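# Slide the paper roll onto the wooden holder's post

## Task

Lower the paper roll over the wooden holder's upright post so that it sits down on the holder's base, then release the roll and move the gripper away from it.

## Robot and tools

Robot: two arms, left_arm and right_arm, each ending in a two-finger parallel gripper. All positions and orientations use one scene frame. Its origin is at table-top height, halfway between the two arms' nominal bases. +z points up, +x points out over the table, and left_arm sits on the +y side. These arm names do not match image left and right. The real bases are slightly offset from their nominal spots. Only a BASES line, if one appears, gives their calibrated places.

Gripper frame: the fingers extend along the gripper's +z axis and close along its y axis. end_effector_position is the point between the finger pads, roughly 1 cm short of the fingertips. Reported pose values can be off by a few centimetres, more so at long reach.

Row layout: every commanded row holds 16 plain numbers covering both arms, even when only one arm should move. The first 8 are left_arm: x, y, z, qw, qx, qy, qz, opening. The last 8 are right_arm, in the same order. x, y, z are an absolute target for the gripper point, in metres, in the scene frame. qw, qx, qy, qz are an absolute target orientation quaternion, w first. Opening runs from -1 (closed) to +1 (fully open, 0.094 m). To keep an arm still, repeat its whole last-reported pose and the opening it should keep. To hold an orientation steady, keep sending the same quaternion rather than copying a drifted reading.

execute_actions(actions, cameras): "actions" holds at most one item. An empty list only looks: it returns every state line and the pictures. An item with "rows" (1 to 15 rows) and "steps" (1 to 15, default 15, at least 5) plays one row per control step of 1/30 s, and the last row repeats if rows run out. An item with only "steps" (up to 300) waits, counting from the previous result, and your reply time counts toward it. A call is rejected, and nothing is sent, if any target lies more than 0.6 m from that arm's last reported position along any gripper axis. Each step the controller clips the command to within 100 mm and 20 degrees of the measured pose, so long moves need several calls. Results are sampled 5 steps before an action ends, and those steps run afterwards. Pictures come only with an empty list or when "cameras" names them.

move(target, speed, blend, blocking, cameras): drives each gripper in a straight line to absolute target poses. target is one 16-number row or a list of up to 15 rows, with no 0.6 m limit. speed is in m/s, from 0.002 to 0.5 with a default of 0.25. It is given as one value or one per target, and rotation is capped at twice that value in rad/s. blend is in metres and rounds off corners between listed targets; 0 stops at each one. All paths finish together and last between 0.5 s and 10 s. Paths do not avoid obstacles or the other arm. Grippers lag and overshoot more when moving fast or at near-full reach. New openings on later targets are applied only after the arms come to rest there. blocking=false returns about 0.5 s after the start. The "move:" line reports the outcome, such as done, off_target, moving, held or fault, and any limits. limits=paced means a pose got clipped, and limits=held means steps were withheld. An arm may be done within 10 mm and 2 degrees without touching anything. Neither done nor off_target tells you whether there is contact.

wait(seconds): lets the scene run for 0 to 10 s. It ends early when a running move finishes. stop(): brakes a running move, but the fingers keep moving. zoom_image(camera, region): gives an enlarged view of [x0, y0, x1, y1] pixels, at most 504x504, from cam_high, cam_left_wrist or cam_right_wrist's latest image. finished_scene(scene): give the number of the scene in progress to end it.

Result lines: pose, Joint positions (the last value per arm is the finger gap in metres), grip_measured (opening on the command scale), and Joint torques, which wrap at ±28 N m on joints 1 to 3. Velocities within noise, temperatures that have not changed much, and Hand target while on target are left out. Hand target is the pose the controller is currently steering toward. Joint friction can leave a gripper a centimetre or more off target in free air.

Gripping: below roughly 0.05 under the reading at first contact (0.11 or more for round or small parts), the gripper squeezes at full force, about 50 to 64 N per pad. grip_measured follows the command and shows no stop at contact. Close gently on anything fragile. To release, command an opening well above grip_measured.

Avoid: dropping the roll, letting go while it is moving, fast impacts, pressing hard into the holder, and letting the arms or grippers collide. A firm press between the arms can fail the task. Keep everything on the table. Expect occasional tugs on the held roll. Do not pass the wrist close to its own base, since that can flip the shoulder posture; route around it instead. Do not leave arms stretched out or straining, because motors heat up. At 75 °C a MOTOR HOT line appears, and at 90 °C the arm folds and stops working.

Cameras: cam_high is a fixed overhead view, and cam_left_wrist and cam_right_wrist are mounted on the wrists. All are 672x504, with calibrations supplied. Wrist images can lag slightly while the arm moves.

Each tool is called after ">>>" as a command line: name --argument value for each argument, lists and objects as JSON in quotes; but a table of rows of numbers goes row by row, as --pt "numbers of a row", without its own name.

## Session

>>> execute_actions --actions '[]' --cameras '["all"]'

Scene clock: 0.00 s of 4400.00 s.
left_arm: end_effector_position=(+0.4202, +0.4363, +0.1842) grip_measured=+1.000 end_effector_quat_wxyz=(+0.502, -0.148, +0.852, +0.022) | right_arm: end_effector_position=(+0.3129, -0.0584, +0.2484) grip_measured=+1.000 end_effector_quat_wxyz=(+0.226, -0.313, +0.833, +0.396)
Joint positions: left_arm=[0.514 1.361 0.847 -0.026 0.275 0.032 0.094] | right_arm=[0.374 1.689 1.564 -0.823 -0.767 -0.075 0.094]
Joint velocities: within noise
Joint torques (N m): no reading
Motor temperatures (°C): left_arm=[23 24 21 24 22 21 23] | right_arm=[23 23 22 22 22 23 24]
Heat: left arm: 24 °C; right arm: 24 °C.
Hand target: left_arm +0.4204, +0.4360, +0.1883; +0.505, -0.146, +0.850, +0.022 | right_arm +0.3117, -0.0574, +0.2582; +0.235, -0.319, +0.826, +0.401
camera_calibration:
cam_left_wrist: T_world_to_cam=[[0.309565, -0.923343, 0.227172, 0.226925], [-0.769323, -0.383616, -0.510863, 0.609734], [0.558849, -0.0166232, -0.829103, 0.0287855], [0, 0, 0, 1]] pos_world=[0.382748, 0.443912, 0.283806]
cam_right_wrist: T_world_to_cam=[[0.784237, -0.424313, -0.452692, -0.15854], [-0.588642, -0.739459, -0.326651, 0.24589], [-0.196145, 0.522645, -0.82968, 0.401938], [0, 0, 0, 1]] pos_world=[0.347912, -0.0955156, 0.34203]

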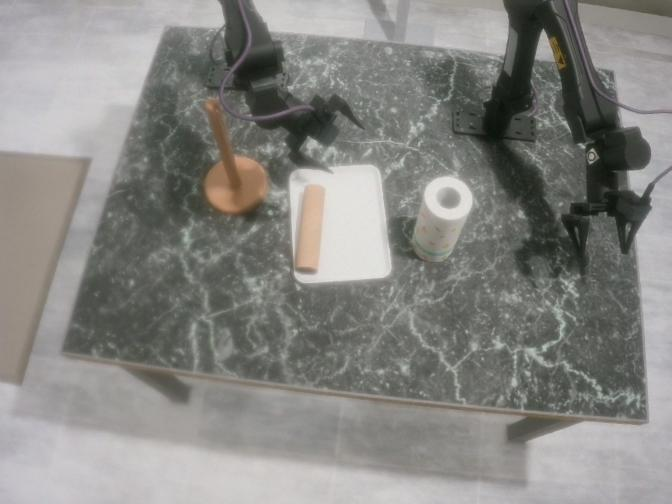

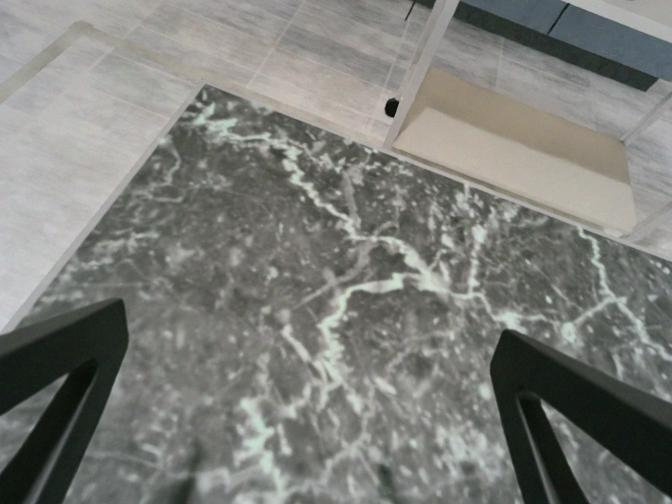

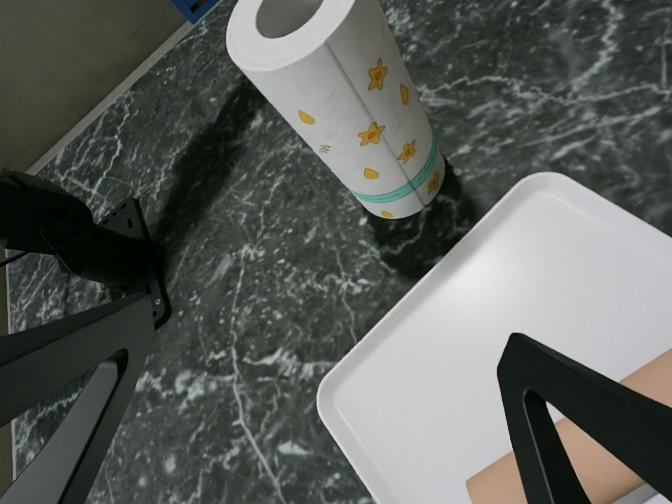

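>>> move --pt "0.38 0.33 0.28 0.6272 0.3265 0.6272 -0.3265 1 0.32 -0.06 0.45 0.6645 -0.2418 0.6645 0.2418 1" --pt "0.33 0.245 0.24 0.6272 0.3265 0.6272 -0.3265 1 0.39 -0.33 0.45 0.7071 0 0.7071 0 1" --pt "0.316 0.231 0.17 0.6272 0.3265 0.6272 -0.3265 1 0.2 -0.62 0.32 0.6243 0.332 0.6243 -0.332 1" --speed 0.4 --blend '[0.05,0.05,0]'

Scene clock: 5.90 s of 4400.00 s.
left_arm: end_effector_position=(+0.3182, +0.2345, +0.1778) grip_measured=+1.000 end_effector_quat_wxyz=(+0.627, +0.345, +0.626, -0.310) | right_arm: end_effector_position=(+0.2018, -0.6175, +0.3239) grip_measured=+1.000 end_effector_quat_wxyz=(+0.626, +0.330, +0.625, -0.328)
Joint positions: left_arm=[0.549 1.318 0.4 0.41 1.526 0.552 0.094] | right_arm=[-0.848 0.95 0.673 0.277 0.133 0.004 0.094]
Joint velocities: left_arm=[0.017 0.002 -0.037 0.183 -0.007 -0.125 0] | right_arm=[within noise]
Joint torques (N m): left_arm=[-0.58 -2.69 4.4 1.41 0.32 -0.13] | right_arm=[-0.51 -2.07 6.61 2.01 0.04 -0.02]
Hand target: left_arm +0.3157, +0.2313, +0.1702; +0.618, +0.334, +0.632, -0.327 | right_arm +0.1999, -0.6199, +0.3200; +0.624, +0.332, +0.624, -0.332
Off the commanded pose: left_arm 0.009 m, 3 deg | right_arm 0.005 m, 1 deg.
Kept back: nothing.
move: off_target (left_arm)
camera_calibration:
cam_left_wrist: T_world_to_cam=[[-0.82982, -0.552356, 0.079384, 0.37541], [-0.328684, 0.368836, -0.869441, 0.197663], [0.450962, -0.747571, -0.487618, 0.22221], [0, 0, 0, 1]]
cam_right_wrist: T_world_to_cam=[[-0.803333, -0.583714, 0.11804, -0.237332], [-0.365682, 0.327053, -0.871386, 0.581748], [0.470035, -0.743178, -0.476186, -0.295644], [0, 0, 0, 1]]

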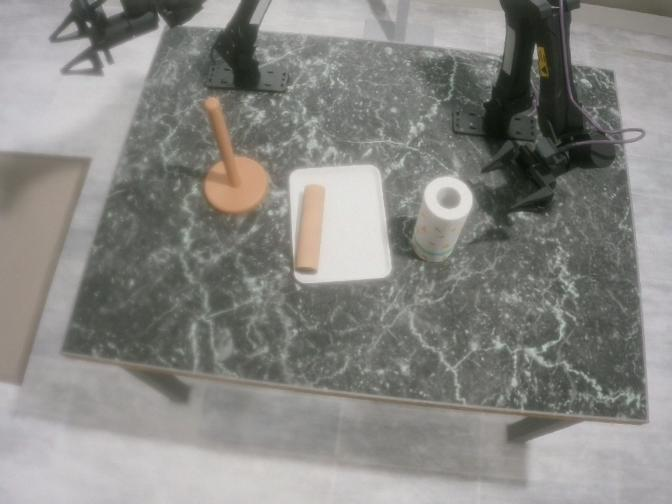

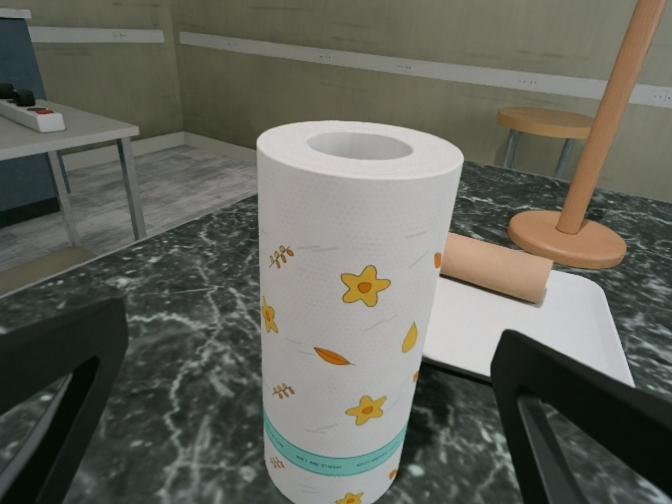

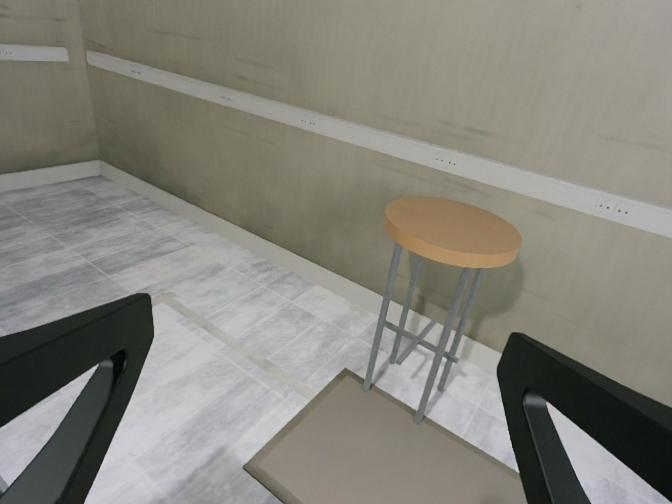

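>>> move --target '[0.311,0.212,0.10,0.6272,0.3265,0.6272,-0.3265,1,0.2,-0.62,0.32,0.6243,0.332,0.6243,-0.332,1]' --speed 0.12

Scene clock: 7.87 s of 4400.00 s.
left_arm: end_effector_position=(+0.3134, +0.2152, +0.1036) grip_measured=+1.000 end_effector_quat_wxyz=(+0.613, +0.350, +0.634, -0.317) | right_arm: end_effector_position=(+0.2018, -0.6175, +0.3244) grip_measured=+1.000 end_effector_quat_wxyz=(+0.627, +0.330, +0.625, -0.328)
Joint positions: left_arm=[0.48 1.681 0.235 0.953 1.469 0.518 0.094] | right_arm=[-0.848 0.95 0.673 0.279 0.133 0.004 0.094]
Joint velocities: left_arm=[-0.017 0.129 -0.081 0.505 -0.051 -0.374 0] | right_arm=[within noise]
Joint torques (N m): left_arm=[-0.64 -3.69 2.63 1.41 0.29 -0.14] | right_arm=[-0.55 -2.06 6.52 2.03 0.03 -0.03]
Hand target: left_arm +0.3107, +0.2123, +0.1004; +0.608, +0.343, +0.637, -0.327 | right_arm +0.1999, -0.6199, +0.3201; +0.624, +0.332, +0.624, -0.332
Off the commanded pose: left_arm 0.005 m, 3 deg | right_arm 0.005 m, 1 deg.
Kept back: nothing.
move: off_target (left_arm)
camera_calibration:
cam_left_wrist: T_world_to_cam=[[-0.836952, -0.538793, 0.0959841, 0.364302], [-0.346287, 0.385559, -0.855237, 0.139177], [0.423788, -0.74903, -0.509272, 0.184819], [0, 0, 0, 1]]
cam_right_wrist: T_world_to_cam=[[-0.803484, -0.583548, 0.117836, -0.237188], [-0.364565, 0.325821, -0.872315, 0.581474], [0.470644, -0.74385, -0.474533, -0.296493], [0, 0, 0, 1]]

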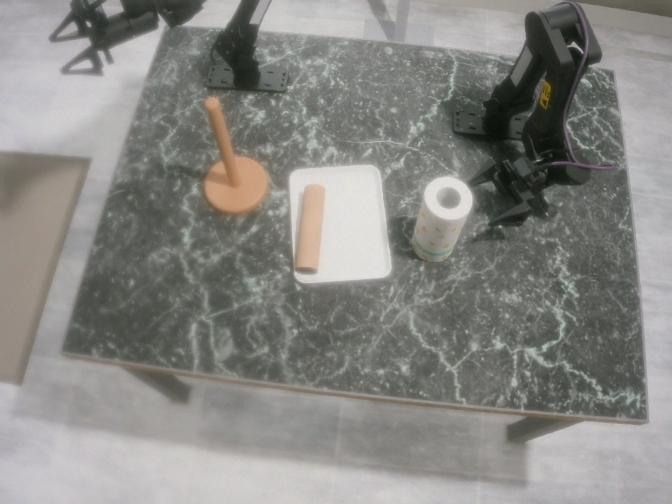

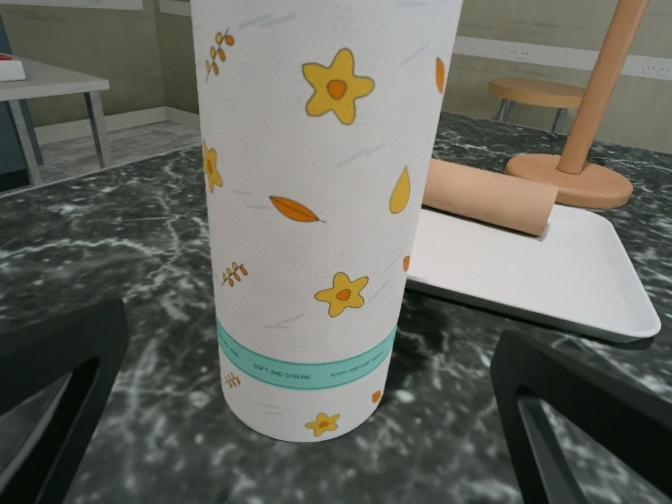

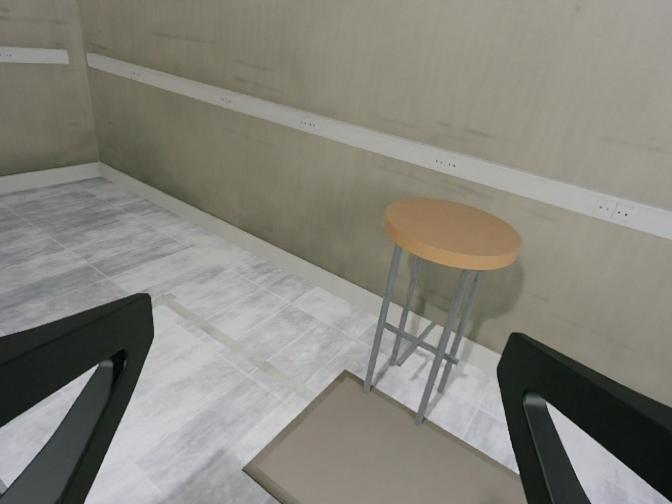

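>>> move --target '[0.332,0.184,0.10,0.6272,0.3265,0.6272,-0.3265,1,0.2,-0.62,0.32,0.6243,0.332,0.6243,-0.332,1]' --speed 0.06 --cameras '["cam_left_wrist", "cam_high"]'

Scene clock: 9.77 s of 4400.00 s.
left_arm: end_effector_position=(+0.3353, +0.1867, +0.1072) grip_measured=+1.000 end_effector_quat_wxyz=(+0.623, +0.346, +0.629, -0.310) | right_arm: end_effector_position=(+0.2018, -0.6175, +0.3244) grip_measured=+1.000 end_effector_quat_wxyz=(+0.627, +0.330, +0.625, -0.328)
Joint positions: left_arm=[0.307 1.878 0.213 1.552 1.289 0.15 0.094] | right_arm=[-0.848 0.95 0.673 0.279 0.133 0.004 0.094]
Joint torques (N m): left_arm=[-0.57 -4.42 1.69 1.66 0.03 -0.1] | right_arm=[-0.49 -2.07 6.64 2.03 0.01 -0.02]
Hand target: left_arm +0.3319, +0.1841, +0.1003; +0.613, +0.335, +0.639, -0.322 | right_arm +0.1999, -0.6199, +0.3200; +0.624, +0.332, +0.624, -0.332
Off the commanded pose: left_arm 0.008 m, 3 deg | right_arm 0.005 m, 1 deg.
joint sent to its limit (left arm) — joint 4 (wrist pitch), upper limit.
Kept back: nothing.
move: off_target (left_arm)
camera_calibration:
cam_left_wrist: T_world_to_cam=[[-0.829726, -0.552107, 0.0820509, 0.368437], [-0.334792, 0.374644, -0.864613, 0.159979], [0.44662, -0.744862, -0.495693, 0.146137], [0, 0, 0, 1]]
Images, in order: cam_high, cam_left_wrist.

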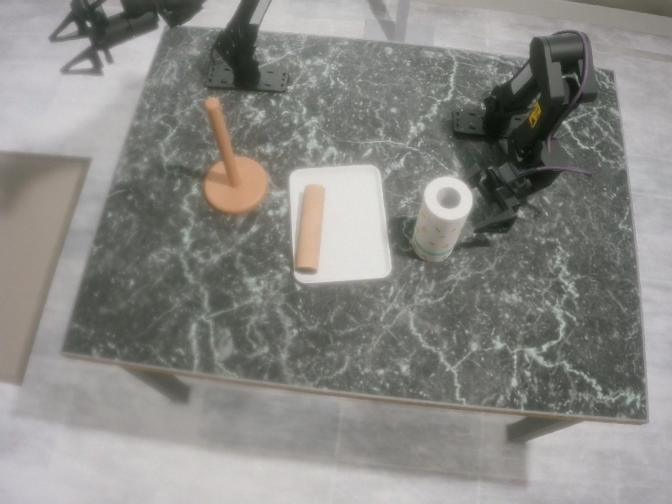

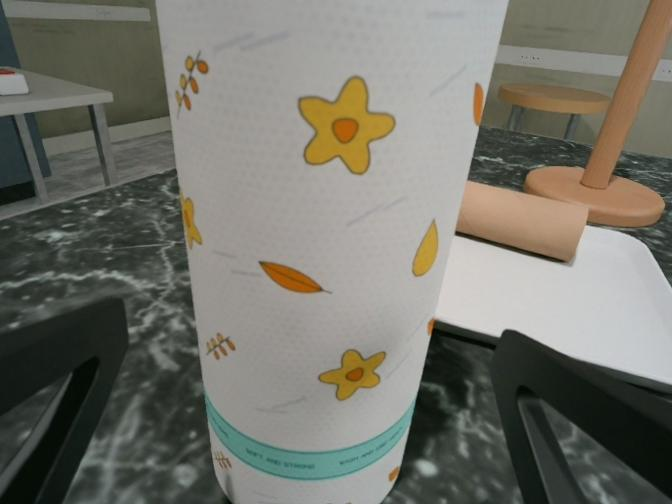

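>>> move --target '[0.361,0.144,0.10,0.6272,0.3265,0.6272,-0.3265,1,0.2,-0.62,0.32,0.6243,0.332,0.6243,-0.332,1]' --speed 0.04 --cameras '["cam_left_wrist", "cam_high"]'

Scene clock: 11.73 s of 4400.00 s.
left_arm: end_effector_position=(+0.3574, +0.1450, +0.1052) grip_measured=+1.000 end_effector_quat_wxyz=(+0.616, +0.343, +0.635, -0.316) | right_arm: end_effector_position=(+0.2018, -0.6175, +0.3245) grip_measured=+1.000 end_effector_quat_wxyz=(+0.627, +0.330, +0.625, -0.328)
Joint positions: left_arm=[0.094 1.909 0.264 1.557 1.079 0.099 0.094] | right_arm=[-0.848 0.95 0.673 0.28 0.133 0.004 0.094]
Joint torques (N m): left_arm=[-0.59 -4.59 4.19 1.78 0.02 -0.14] | right_arm=[-0.57 -2.09 6.64 2.03 0.03 -0.01]
Hand target: left_arm +0.3609, +0.1442, +0.1003; +0.611, +0.337, +0.641, -0.321 | right_arm +0.1999, -0.6199, +0.3201; +0.624, +0.332, +0.624, -0.332
Off the commanded pose: left_arm 0.006 m, 3 deg | right_arm 0.005 m, 1 deg.
joint read past its limit (left arm) — joint 4 (wrist pitch), upper limit.
joint sent to its limit (left arm) — joint 4 (wrist pitch), upper limit.
Kept back: nothing.
move: off_target (left_arm)
camera_calibration:
cam_left_wrist: T_world_to_cam=[[-0.829085, -0.549656, 0.102457, 0.361175], [-0.353264, 0.372925, -0.857981, 0.187435], [0.433386, -0.747533, -0.50336, 0.110173], [0, 0, 0, 1]]
Images, in order: cam_high, cam_left_wrist.

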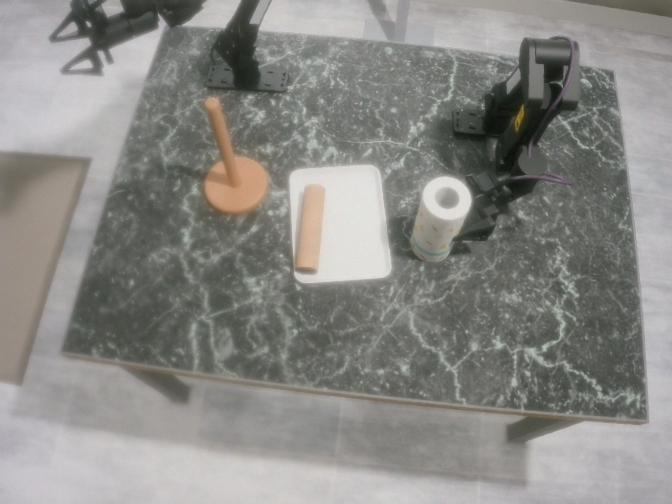

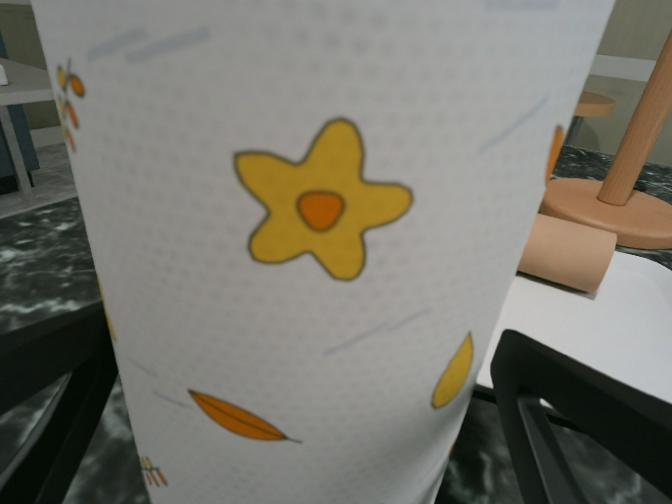

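>>> move --target '[0.368,0.146,0.10,0.6272,0.3265,0.6272,-0.3265,1,0.2,-0.62,0.32,0.6243,0.332,0.6243,-0.332,1]' --speed 0.04 --cameras '["cam_left_wrist", "cam_high"]'

Scene clock: 12.83 s of 4400.00 s.
left_arm: end_effector_position=(+0.3642, +0.1458, +0.1052) grip_measured=+1.000 end_effector_quat_wxyz=(+0.617, +0.341, +0.634, -0.316) | right_arm: end_effector_position=(+0.2018, -0.6175, +0.3245) grip_measured=+1.000 end_effector_quat_wxyz=(+0.627, +0.330, +0.625, -0.328)
Joint positions: left_arm=[0.093 1.928 0.29 1.557 1.077 0.091 0.094] | right_arm=[-0.848 0.95 0.673 0.28 0.133 0.004 0.094]
Joint torques (N m): left_arm=[-0.12 -4.75 4.3 1.79 0.04 -0.16] | right_arm=[-0.51 -2.06 6.57 2.01 0.03 -0.01]
Hand target: left_arm +0.3679, +0.1461, +0.1002; +0.612, +0.336, +0.640, -0.322 | right_arm +0.1999, -0.6199, +0.3201; +0.624, +0.332, +0.624, -0.332
Off the commanded pose: left_arm 0.006 m, 2 deg | right_arm 0.005 m, 1 deg.
joint read past its limit (left arm) — joint 4 (wrist pitch), upper limit.
joint sent to its limit (left arm) — joint 4 (wrist pitch), upper limit.
Kept back: nothing.
move: done
camera_calibration:
cam_left_wrist: T_world_to_cam=[[-0.828211, -0.550814, 0.103297, 0.367057], [-0.352735, 0.369126, -0.85984, 0.190073], [0.435482, -0.748565, -0.500005, 0.106832], [0, 0, 0, 1]]
Images, in order: cam_high, cam_left_wrist.

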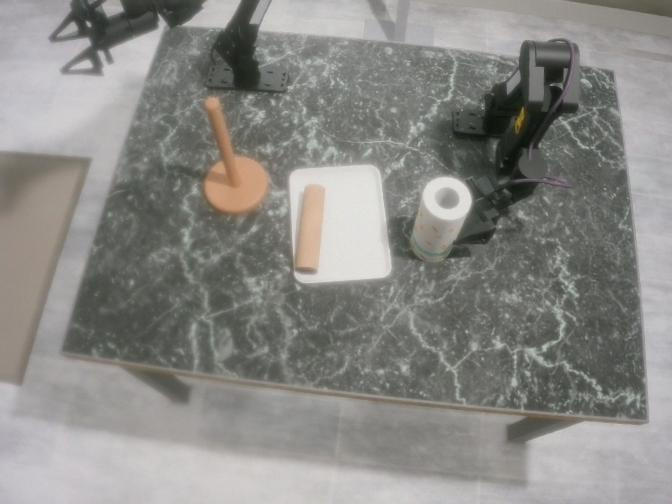

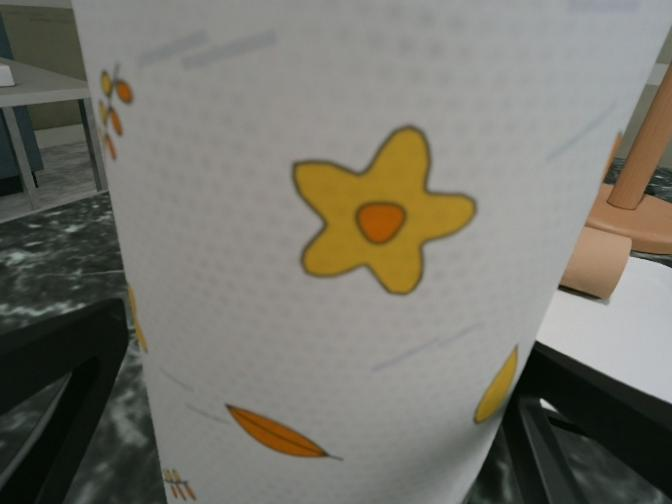

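>>> move --target '[0.3663,0.1425,0.10,0.6272,0.3265,0.6272,-0.3265,1,0.2,-0.62,0.32,0.6243,0.332,0.6243,-0.332,1]' --speed 0.04 --cameras '["cam_left_wrist", "cam_high"]'

Scene clock: 13.87 s of 4400.00 s.
left_arm: end_effector_position=(+0.3643, +0.1438, +0.1051) grip_measured=+1.000 end_effector_quat_wxyz=(+0.617, +0.341, +0.634, -0.316) | right_arm: end_effector_position=(+0.2018, -0.6175, +0.3245) grip_measured=+1.000 end_effector_quat_wxyz=(+0.627, +0.330, +0.625, -0.328)
Joint positions: left_arm=[0.085 1.928 0.29 1.557 1.069 0.09 0.094] | right_arm=[-0.848 0.95 0.673 0.28 0.133 0.004 0.094]
Joint torques (N m): left_arm=[-0.62 -5.22 3.7 1.77 -0.03 -0.12] | right_arm=[-0.58 -2.09 6.6 2.01 0.05 -0.02]
Hand target: left_arm +0.3662, +0.1425, +0.1003; +0.611, +0.336, +0.640, -0.321 | right_arm +0.1999, -0.6199, +0.3201; +0.624, +0.332, +0.624, -0.332
Off the commanded pose: left_arm 0.006 m, 3 deg | right_arm 0.005 m, 1 deg.
joint read past its limit (left arm) — joint 4 (wrist pitch), upper limit.
joint sent to its limit (left arm) — joint 4 (wrist pitch), upper limit.
Kept back: nothing.
move: off_target (left_arm)
camera_calibration:
cam_left_wrist: T_world_to_cam=[[-0.828598, -0.550216, 0.103384, 0.366073], [-0.352777, 0.369758, -0.85955, 0.190673], [0.434712, -0.748693, -0.500485, 0.105555], [0, 0, 0, 1]]
Images, in order: cam_high, cam_left_wrist.

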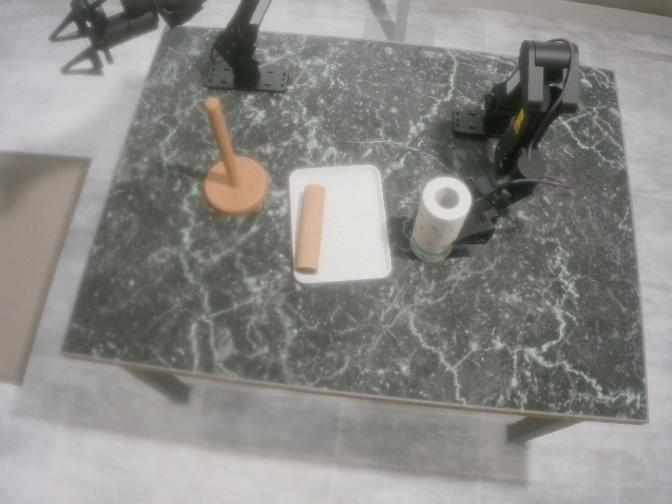

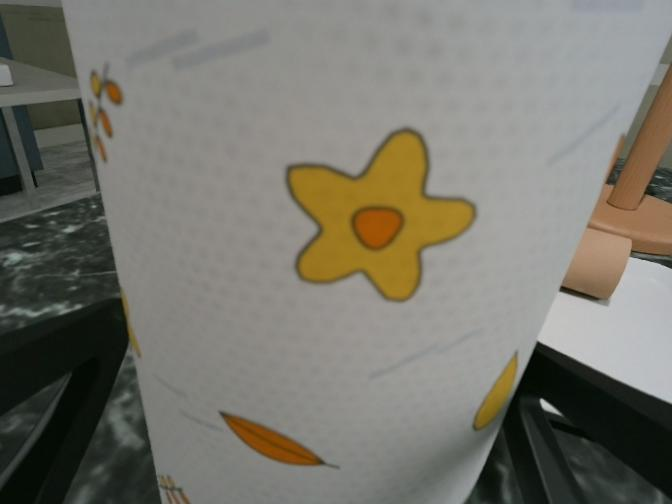

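>>> execute_actions --actions '[{"rows":[[0.3662,0.1425,0.1003,0.6272,0.3265,0.6272,-0.3265,0.93,0.2,-0.62,0.32,0.6243,0.332,0.6243,-0.332,1],[0.3662,0.1425,0.1003,0.6272,0.3265,0.6272,-0.3265,0.88,0.2,-0.62,0.32,0.6243,0.332,0.6243,-0.332,1],[0.3662,0.1425,0.1003,0.6272,0.3265,0.6272,-0.3265,0.83,0.2,-0.62,0.32,0.6243,0.332,0.6243,-0.332,1],[0.3662,0.1425,0.1003,0.6272,0.3265,0.6272,-0.3265,0.78,0.2,-0.62,0.32,0.6243,0.332,0.6243,-0.332,1],[0.3662,0.1425,0.1003,0.6272,0.3265,0.6272,-0.3265,0.7,0.2,-0.62,0.32,0.6243,0.332,0.6243,-0.332,1],[0.3662,0.1425,0.1003,0.6272,0.3265,0.6272,-0.3265,0.5,0.2,-0.62,0.32,0.6243,0.332,0.6243,-0.332,1]],"steps":15}]'

>>> execute_actions --actions '[{"steps":15}]' --cameras '["cam_left_wrist"]'

Scene clock: 14.53 s of 4400.00 s.
joint read past its limit (left arm) — joint 4 (wrist pitch), upper limit.
joint sent to its limit (left arm) — joint 4 (wrist pitch), upper limit.
Steps of this call (1-10: nothing new was sent; 11-20: this action's first 10). Readings (end_effector_position of left_arm | right_arm):
11: (+0.3644, +0.1438, +0.1051) | (+0.2018, -0.6175, +0.3245)
12: (+0.3644, +0.1438, +0.1051) | (+0.2018, -0.6175, +0.3245)
14: (+0.3644, +0.1438, +0.1051) | (+0.2018, -0.6175, +0.3245)
18: (+0.3645, +0.1439, +0.1051) | (+0.2018, -0.6175, +0.3245)
20: the state above

Scene clock: 15.03 s of 4400.00 s.
left_arm: end_effector_position=(+0.3645, +0.1439, +0.1051) grip_measured=+0.538 end_effector_quat_wxyz=(+0.617, +0.341, +0.635, -0.316) | right_arm: end_effector_position=(+0.2018, -0.6175, +0.3245) grip_measured=+1.000 end_effector_quat_wxyz=(+0.627, +0.330, +0.625, -0.328)
Joint positions: left_arm=[0.085 1.928 0.29 1.557 1.067 0.09 0.072] | right_arm=[-0.848 0.95 0.673 0.28 0.133 0.004 0.094]
Joint torques (N m): left_arm=[-0.54 -5.33 3.6 1.79 -0.01 -0.11] | right_arm=[-0.55 -1.99 6.63 2.01 0.04 -0.02]
Hand target: left_arm +0.3661, +0.1425, +0.1006; +0.612, +0.336, +0.640, -0.321 | right_arm +0.1999, -0.6199, +0.3201; +0.624, +0.332, +0.624, -0.332
Off the commanded pose: left_arm 0.005 m, 3 deg | right_arm 0.005 m, 1 deg.
joint read past its limit (left arm) — joint 4 (wrist pitch), upper limit.
joint sent to its limit (left arm) — joint 4 (wrist pitch), upper limit.
Steps of this call (1-5: your previous action's last 5; 6-15: nothing new was sent). Readings (end_effector_position of left_arm | right_arm):
1: (+0.3645, +0.1439, +0.1051) | (+0.2018, -0.6175, +0.3245)
2: (+0.3645, +0.1439, +0.1051) | (+0.2018, -0.6175, +0.3245)
4: (+0.3645, +0.1439, +0.1051) | (+0.2018, -0.6175, +0.3245)
8: (+0.3645, +0.1439, +0.1051) | (+0.2018, -0.6175, +0.3245)
15: the state above
camera_calibration:
cam_left_wrist: T_world_to_cam=[[-0.827718, -0.551478, 0.103706, 0.366172], [-0.353625, 0.369134, -0.859471, 0.191069], [0.435698, -0.748072, -0.500555, 0.105123], [0, 0, 0, 1]]
Images, in order: cam_left_wrist.

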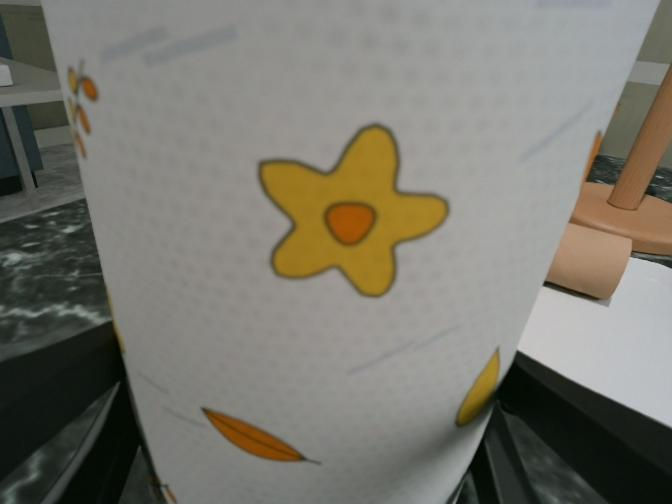

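>>> move --pt "0.3662 0.1425 0.1003 0.6272 0.3265 0.6272 -0.3265 1 0.2 -0.62 0.32 0.6243 0.332 0.6243 -0.332 1" --pt "0.3742 0.1305 0.1003 0.6272 0.3265 0.6272 -0.3265 1 0.2 -0.62 0.32 0.6243 0.332 0.6243 -0.332 1" --speed 0.04 --cameras '["cam_left_wrist"]'

Scene clock: 16.93 s of 4400.00 s.
left_arm: end_effector_position=(+0.3703, +0.1317, +0.1060) grip_measured=+0.999 end_effector_quat_wxyz=(+0.618, +0.341, +0.634, -0.316) | right_arm: end_effector_position=(+0.2018, -0.6175, +0.3245) grip_measured=+1.000 end_effector_quat_wxyz=(+0.627, +0.330, +0.625, -0.328)
Joint positions: left_arm=[0.03 1.936 0.31 1.558 1.015 0.079 0.094] | right_arm=[-0.848 0.95 0.673 0.28 0.133 0.004 0.094]
Joint torques (N m): left_arm=[-0.59 -4.92 4.46 1.82 -0.02 -0.13] | right_arm=[-0.51 -2.1 6.65 2.03 0.02 -0.01]
Hand target: left_arm +0.3741, +0.1306, +0.1006; +0.612, +0.336, +0.640, -0.321 | right_arm +0.1999, -0.6199, +0.3200; +0.624, +0.332, +0.624, -0.332
Off the commanded pose: left_arm 0.007 m, 2 deg | right_arm 0.005 m, 1 deg.
joint read past its limit (left arm) — joint 4 (wrist pitch), upper limit.
joint sent to its limit (left arm) — joint 4 (wrist pitch), upper limit.
Kept back: nothing.
move: done
camera_calibration:
cam_left_wrist: T_world_to_cam=[[-0.828868, -0.549964, 0.102555, 0.364424], [-0.35096, 0.36841, -0.860872, 0.197701], [0.435667, -0.749542, -0.498379, 0.0939435], [0, 0, 0, 1]]
Images, in order: cam_left_wrist.

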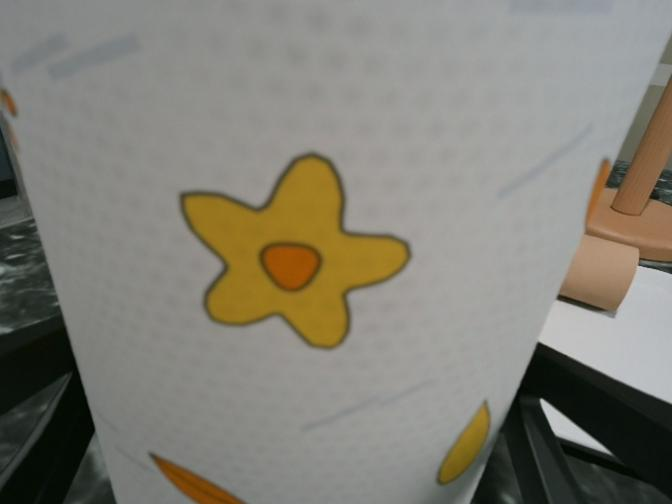

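>>> execute_actions --actions '[{"rows":[[0.3742,0.1305,0.1003,0.6272,0.3265,0.6272,-0.3265,0.93,0.2,-0.62,0.32,0.6243,0.332,0.6243,-0.332,1],[0.3742,0.1305,0.1003,0.6272,0.3265,0.6272,-0.3265,0.88,0.2,-0.62,0.32,0.6243,0.332,0.6243,-0.332,1],[0.3742,0.1305,0.1003,0.6272,0.3265,0.6272,-0.3265,0.83,0.2,-0.62,0.32,0.6243,0.332,0.6243,-0.332,1],[0.3742,0.1305,0.1003,0.6272,0.3265,0.6272,-0.3265,0.78,0.2,-0.62,0.32,0.6243,0.332,0.6243,-0.332,1],[0.3742,0.1305,0.1003,0.6272,0.3265,0.6272,-0.3265,0.6,0.2,-0.62,0.32,0.6243,0.332,0.6243,-0.332,1],[0.3742,0.1305,0.1003,0.6272,0.3265,0.6272,-0.3265,0.4,0.2,-0.62,0.32,0.6243,0.332,0.6243,-0.332,1]],"steps":15}]'

>>> execute_actions --actions '[{"steps":20}]' --cameras '["cam_left_wrist"]'

Scene clock: 17.60 s of 4400.00 s.
joint read past its limit (left arm) — joint 4 (wrist pitch), upper limit.
joint sent to its limit (left arm) — joint 4 (wrist pitch), upper limit.
Steps of this call (1-10: nothing new was sent; 11-20: this action's first 10). Readings (end_effector_position of left_arm | right_arm):
11: (+0.3706, +0.1319, +0.1060) | (+0.2018, -0.6175, +0.3245)
12: (+0.3707, +0.1320, +0.1060) | (+0.2018, -0.6175, +0.3245)
14: (+0.3708, +0.1320, +0.1060) | (+0.2018, -0.6175, +0.3245)
18: (+0.3708, +0.1320, +0.1060) | (+0.2018, -0.6175, +0.3245)
20: the state above

Scene clock: 18.27 s of 4400.00 s.
left_arm: end_effector_position=(+0.3708, +0.1320, +0.1060) grip_measured=+0.559 end_effector_quat_wxyz=(+0.618, +0.340, +0.635, -0.316) | right_arm: end_effector_position=(+0.2018, -0.6175, +0.3245) grip_measured=+1.000 end_effector_quat_wxyz=(+0.627, +0.330, +0.625, -0.328)
Joint positions: left_arm=[0.03 1.936 0.31 1.558 1.011 0.077 0.073] | right_arm=[-0.848 0.95 0.673 0.28 0.133 0.004 0.094]
Joint torques (N m): left_arm=[-0.58 -4.9 4.37 1.81 0 -0.14] | right_arm=[-0.57 -2.06 6.61 2 0.01 -0.02]
Hand target: left_arm +0.3740, +0.1305, +0.1005; +0.612, +0.336, +0.640, -0.322 | right_arm +0.1999, -0.6199, +0.3200; +0.624, +0.332, +0.624, -0.332
Off the commanded pose: left_arm 0.007 m, 2 deg | right_arm 0.005 m, 1 deg.
joint read past its limit (left arm) — joint 4 (wrist pitch), upper limit.
joint sent to its limit (left arm) — joint 4 (wrist pitch), upper limit.
Steps of this call (1-5: your previous action's last 5; 6-20: nothing new was sent). Readings (end_effector_position of left_arm | right_arm):
1: (+0.3708, +0.1320, +0.1060) | (+0.2018, -0.6175, +0.3245)
2: (+0.3708, +0.1320, +0.1060) | (+0.2018, -0.6175, +0.3245)
4: (+0.3708, +0.1320, +0.1060) | (+0.2018, -0.6175, +0.3245)
8: (+0.3708, +0.1320, +0.1060) | (+0.2018, -0.6175, +0.3245)
20: the state above
camera_calibration:
cam_left_wrist: T_world_to_cam=[[-0.826608, -0.553099, 0.103926, 0.36449], [-0.353469, 0.366549, -0.86064, 0.198902], [0.437926, -0.748146, -0.498496, 0.0928924], [0, 0, 0, 1]]
Images, in order: cam_left_wrist.

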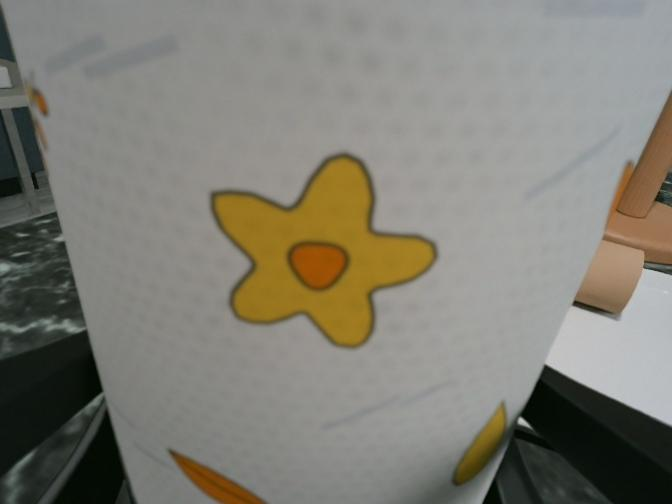

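>>> move --pt "0.371 0.132 0.2 0.6272 0.3265 0.6272 -0.3265 0.4 0.2 -0.62 0.32 0.6243 0.332 0.6243 -0.332 1" --pt "0.38 0.06 0.46 0.6272 0.3265 0.6272 -0.3265 0.4 0.2 -0.62 0.32 0.6243 0.332 0.6243 -0.332 1" --pt "0.31 -0.18 0.47 0.6061 0.3642 0.6061 -0.3642 0.4 0.2 -0.62 0.32 0.6243 0.332 0.6243 -0.332 1" --speed '[0.08,0.15,0.15]' --blend '[0.02,0.05,0]'

>>> zoom_image --camera "cam_high" --region '[170, 0, 330, 220]'

Scene clock: 23.97 s of 4400.00 s.
left_arm: end_effector_position=(+0.3064, -0.1772, +0.4580) grip_measured=+0.559 end_effector_quat_wxyz=(+0.594, +0.368, +0.616, -0.365) | right_arm: end_effector_position=(+0.2018, -0.6175, +0.3245) grip_measured=+1.000 end_effector_quat_wxyz=(+0.627, +0.330, +0.624, -0.328)
Joint positions: left_arm=[-1.016 1.615 1.709 -0.123 0.091 -0.011 0.073] | right_arm=[-0.848 0.95 0.673 0.28 0.133 0.004 0.094]
Joint torques (N m): left_arm=[0.05 -7.16 10.82 2.28 -0.09 0.09] | right_arm=[-0.53 -2 6.57 2.02 0.04 -0.01]
Motor temperatures (°C): left_arm=[23 24 22 28 22 21 24] | right_arm=[23 24 23 27 22 23 24]
Hand target: left_arm +0.3097, -0.1794, +0.4697; +0.606, +0.364, +0.606, -0.364 | right_arm +0.1999, -0.6199, +0.3201; +0.624, +0.332, +0.624, -0.332
Off the commanded pose: left_arm 0.013 m, 2 deg | right_arm 0.006 m, 1 deg.
Kept back: nothing.
move: off_target (left_arm)
camera_calibration:
cam_left_wrist: T_world_to_cam=[[-0.885869, -0.443467, 0.136285, 0.126384], [-0.327142, 0.388813, -0.86128, 0.588538], [0.32896, -0.807565, -0.489514, 0.083998], [0, 0, 0, 1]]
cam_right_wrist: T_world_to_cam=[[-0.803545, -0.583481, 0.117754, -0.23713], [-0.364118, 0.325328, -0.872686, 0.581364], [0.470887, -0.744118, -0.473871, -0.296833], [0, 0, 0, 1]]

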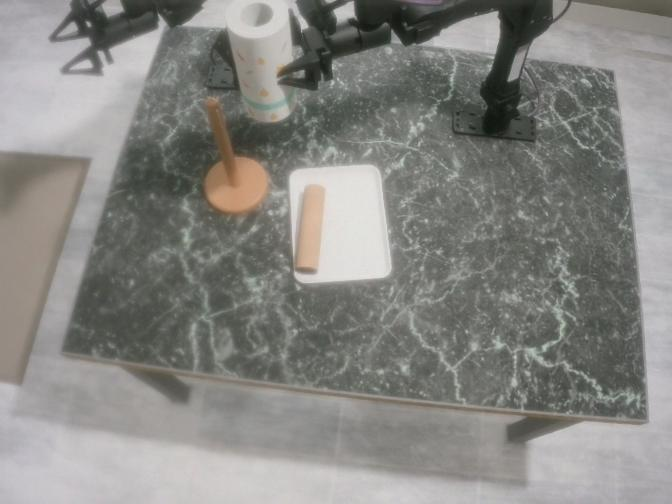

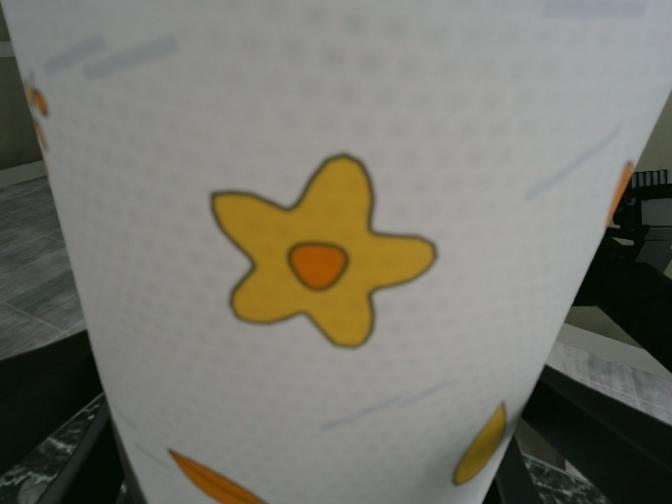

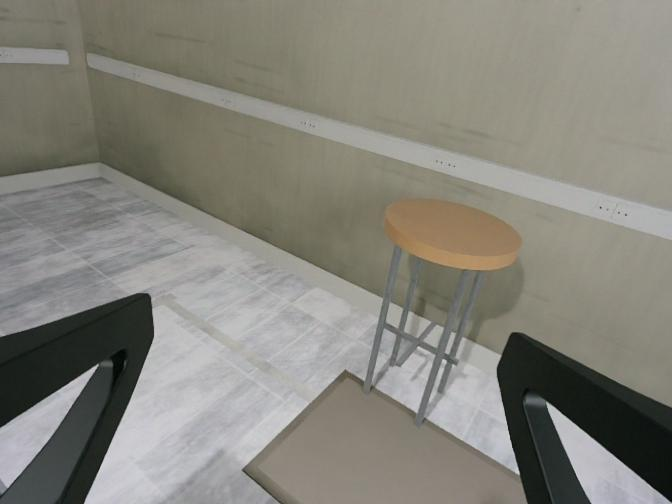

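Scaled by 2.291 from the camera's 672x504 image, which has a finer 960x720 frame.

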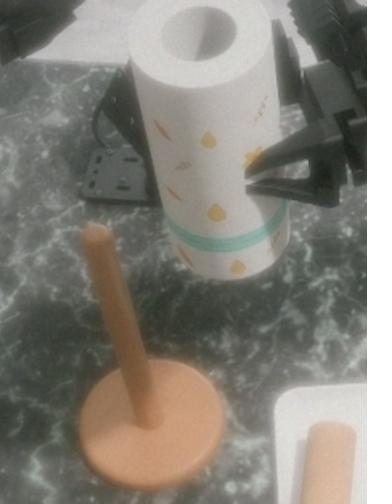

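>>> move --target '[0.273,-0.296,0.47,0.6093,0.375,0.6028,-0.3534,0.4,0.2,-0.62,0.32,0.6243,0.332,0.6243,-0.332,1]' --speed 0.1 --cameras '["cam_high"]'

>>> zoom_image --camera "cam_high" --region '[130, 0, 290, 220]'

Scene clock: 26.83 s of 4400.00 s.
left_arm: end_effector_position=(+0.2698, -0.2901, +0.4685) grip_measured=+0.559 end_effector_quat_wxyz=(+0.603, +0.376, +0.606, -0.356) | right_arm: end_effector_position=(+0.2018, -0.6175, +0.3245) grip_measured=+1.000 end_effector_quat_wxyz=(+0.627, +0.330, +0.624, -0.328)
Joint positions: left_arm=[-1.235 2.001 2.233 -0.25 -0.128 0.02 0.073] | right_arm=[-0.848 0.95 0.673 0.28 0.133 0.004 0.094]
Joint torques (N m): left_arm=[-0.05 -9.72 10.33 2.25 -0.1 0.1] | right_arm=[-0.54 -2.07 6.58 2 0.05 0]
Heat: left arm: 29 °C; right arm: 27 °C.
Hand target: left_arm +0.2728, -0.2955, +0.4699; +0.610, +0.375, +0.602, -0.354 | right_arm +0.1999, -0.6199, +0.3201; +0.624, +0.332, +0.624, -0.332
Off the commanded pose: left_arm 0.007 m, 1 deg | right_arm 0.006 m, 1 deg.
Kept back: nothing.
move: done
Images, in order: cam_high.

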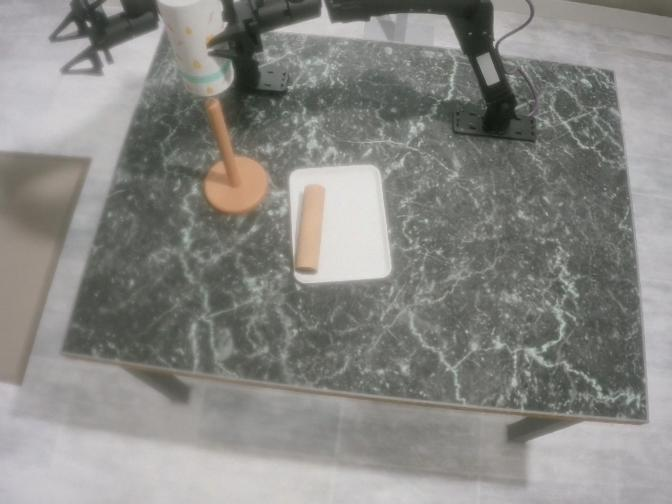

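Scaled by 2.291 from the camera's 672x504 image, which has a finer 960x720 frame.

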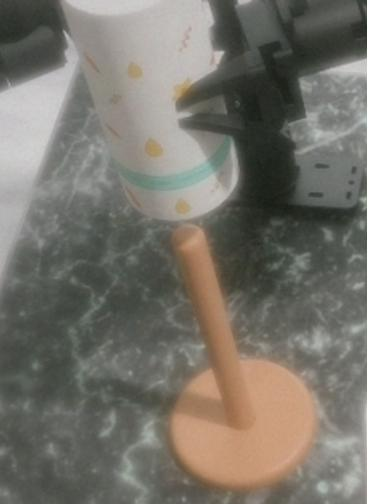

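>>> move --pt "0.278 -0.302 0.455 0.6093 0.375 0.6028 -0.3534 0.4 0.2 -0.62 0.32 0.6243 0.332 0.6243 -0.332 1" --pt "0.278 -0.302 0.425 0.6093 0.375 0.6028 -0.3534 0.4 0.2 -0.62 0.32 0.6243 0.332 0.6243 -0.332 1" --speed 0.05 --cameras '["cam_high"]'

>>> zoom_image --camera "cam_high" --region '[130, 0, 290, 220]'

Scene clock: 28.57 s of 4400.00 s.
left_arm: end_effector_position=(+0.2770, -0.3070, +0.4164) grip_measured=+0.560 end_effector_quat_wxyz=(+0.600, +0.380, +0.611, -0.350) | right_arm: end_effector_position=(+0.2018, -0.6175, +0.3245) grip_measured=+1.000 end_effector_quat_wxyz=(+0.627, +0.330, +0.624, -0.328)
Joint positions: left_arm=[-1.234 2.001 2.029 -0.064 -0.13 0.023 0.073] | right_arm=[-0.848 0.95 0.673 0.28 0.133 0.004 0.094]
Joint torques (N m): left_arm=[0.46 -13.89 6.13 2.49 0.01 0.03] | right_arm=[-0.59 -2.13 6.6 2.02 0.04 0.01]
Hand target: left_arm +0.2779, -0.3020, +0.4252; +0.609, +0.375, +0.603, -0.353 | right_arm +0.1999, -0.6199, +0.3201; +0.624, +0.332, +0.624, -0.332
Off the commanded pose: left_arm 0.010 m, 2 deg | right_arm 0.006 m, 1 deg.
Kept back: nothing.
move: done
Images, in order: cam_high.

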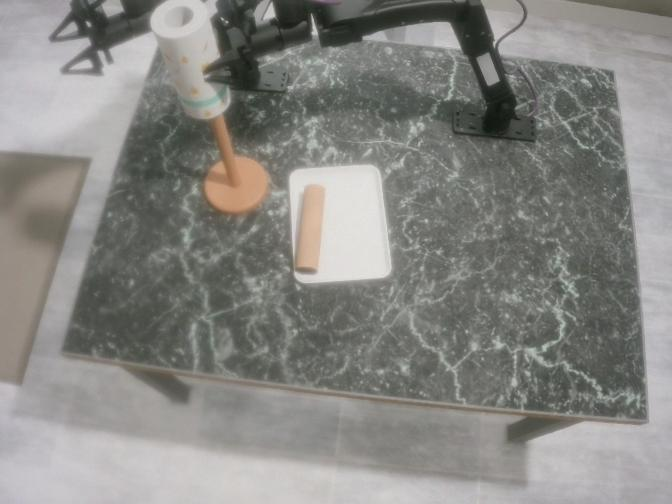

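Scaled by 2.291 from the camera's 672x504 image, which has a finer 960x720 frame.

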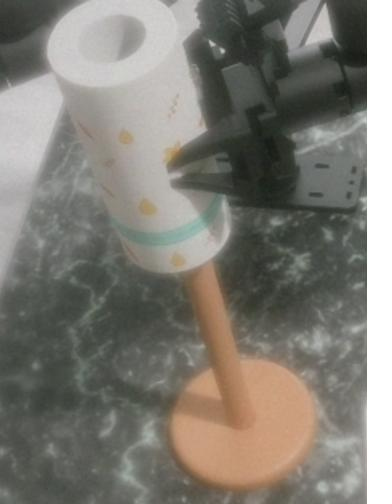

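>>> move --pt "0.275 -0.296 0.43 0.6093 0.375 0.6028 -0.3534 0.4 0.2 -0.62 0.32 0.6243 0.332 0.6243 -0.332 1" --speed 0.05 --cameras '["cam_high"]'

>>> zoom_image --camera "cam_high" --region '[130, 0, 290, 220]'

Scene clock: 29.73 s of 4400.00 s.
left_arm: end_effector_position=(+0.2774, -0.3074, +0.4120) grip_measured=+0.560 end_effector_quat_wxyz=(+0.598, +0.382, +0.613, -0.348) | right_arm: end_effector_position=(+0.2018, -0.6175, +0.3245) grip_measured=+1.000 end_effector_quat_wxyz=(+0.627, +0.330, +0.624, -0.328)
Joint positions: left_arm=[-1.234 2.001 2.019 -0.062 -0.131 0.024 0.073] | right_arm=[-0.848 0.95 0.673 0.28 0.133 0.004 0.094]
Joint torques (N m): left_arm=[0.25 -15.66 5.96 2.36 0.01 0.02] | right_arm=[-0.55 -2.11 6.57 2.01 0.04 -0.02]
Hand target: left_arm +0.2751, -0.2965, +0.4300; +0.609, +0.375, +0.603, -0.353 | right_arm +0.1999, -0.6199, +0.3201; +0.624, +0.332, +0.624, -0.332
Off the commanded pose: left_arm 0.021 m, 2 deg | right_arm 0.006 m, 1 deg.
Kept back: nothing.
move: off_target (left_arm)
Images, in order: cam_high.

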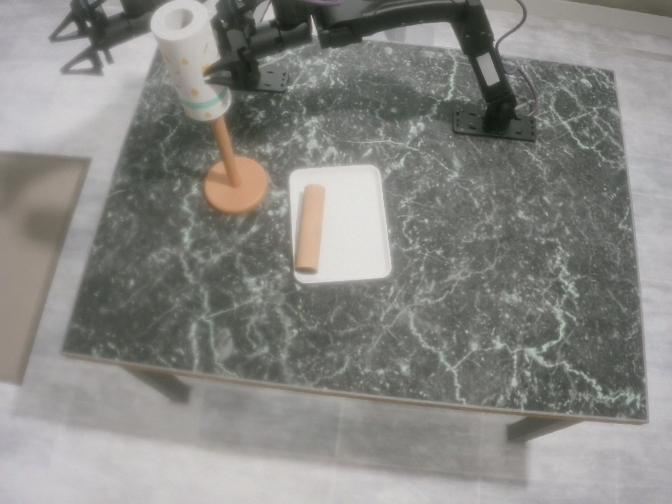

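Scaled by 2.291 from the camera's 672x504 image, which has a finer 960x720 frame.

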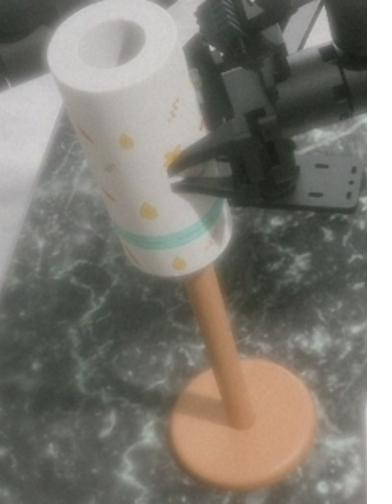

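>>> move --pt "0.270 -0.286 0.46 0.6133 0.370 0.5988 -0.3574 0.4 0.2 -0.62 0.32 0.6243 0.332 0.6243 -0.332 1" --pt "0.274 -0.293 0.425 0.6133 0.370 0.5988 -0.3574 0.4 0.2 -0.62 0.32 0.6243 0.332 0.6243 -0.332 1" --speed 0.06 --cameras '["cam_high"]'

>>> zoom_image --camera "cam_high" --region '[130, 0, 290, 220]'

Scene clock: 31.60 s of 4400.00 s.
left_arm: end_effector_position=(+0.2781, -0.3082, +0.3904) grip_measured=+0.560 end_effector_quat_wxyz=(+0.591, +0.386, +0.620, -0.342) | right_arm: end_effector_position=(+0.2018, -0.6175, +0.3245) grip_measured=+1.000 end_effector_quat_wxyz=(+0.627, +0.330, +0.624, -0.328)
Joint positions: left_arm=[-1.234 1.991 1.94 -0.017 -0.133 0.024 0.073] | right_arm=[-0.848 0.95 0.673 0.28 0.133 0.004 0.094]
Joint torques (N m): left_arm=[0.25 -16.98 6.39 2.58 0.01 0.01] | right_arm=[-0.58 -2.11 6.61 2 0.03 -0.02]
Hand target: left_arm +0.2741, -0.2934, +0.4245; +0.613, +0.370, +0.599, -0.357 | right_arm +0.1999, -0.6199, +0.3201; +0.624, +0.332, +0.624, -0.332
Off the commanded pose: left_arm 0.038 m, 4 deg | right_arm 0.006 m, 1 deg.
Kept back: nothing.
move: off_target (left_arm)
Images, in order: cam_high.

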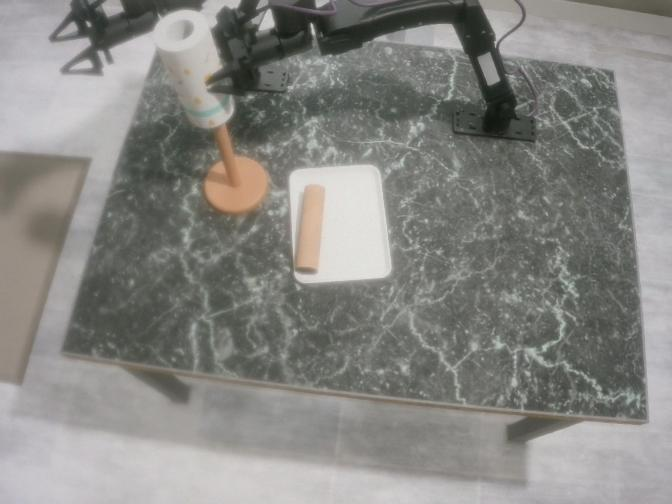

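Scaled by 2.291 from the camera's 672x504 image, which has a finer 960x720 frame.

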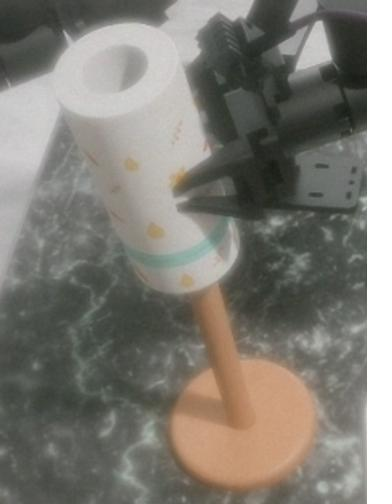

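>>> wait --seconds 0.5 --cameras '[]'

Scene clock: 33.27 s of 4400.00 s.
left_arm: end_effector_position=(+0.2782, -0.3082, +0.3906) grip_measured=+0.560 end_effector_quat_wxyz=(+0.591, +0.386, +0.620, -0.342) | right_arm: end_effector_position=(+0.2018, -0.6175, +0.3245) grip_measured=+1.000 end_effector_quat_wxyz=(+0.627, +0.330, +0.624, -0.328)
Joint positions: left_arm=[-1.234 1.991 1.94 -0.017 -0.134 0.024 0.073] | right_arm=[-0.848 0.95 0.673 0.28 0.133 0.004 0.094]
Joint torques (N m): left_arm=[0.25 -16.91 6.35 2.59 0.01 0] | right_arm=[-0.53 -2.03 6.65 2.01 0.04 -0.01]
Hand target: left_arm +0.2741, -0.2934, +0.4245; +0.613, +0.370, +0.599, -0.357 | right_arm +0.1999, -0.6199, +0.3201; +0.624, +0.332, +0.624, -0.332
Off the commanded pose: left_arm 0.038 m, 4 deg | right_arm 0.006 m, 1 deg.
Steps of this call (1-50: nothing new was sent). Readings (end_effector_position of left_arm | right_arm):
1: (+0.2781, -0.3082, +0.3905) | (+0.2018, -0.6175, +0.3245)
2: (+0.2781, -0.3082, +0.3905) | (+0.2018, -0.6175, +0.3245)
4: (+0.2782, -0.3082, +0.3906) | (+0.2018, -0.6175, +0.3245)
8: (+0.2782, -0.3082, +0.3906) | (+0.2018, -0.6175, +0.3245)
50: the state above


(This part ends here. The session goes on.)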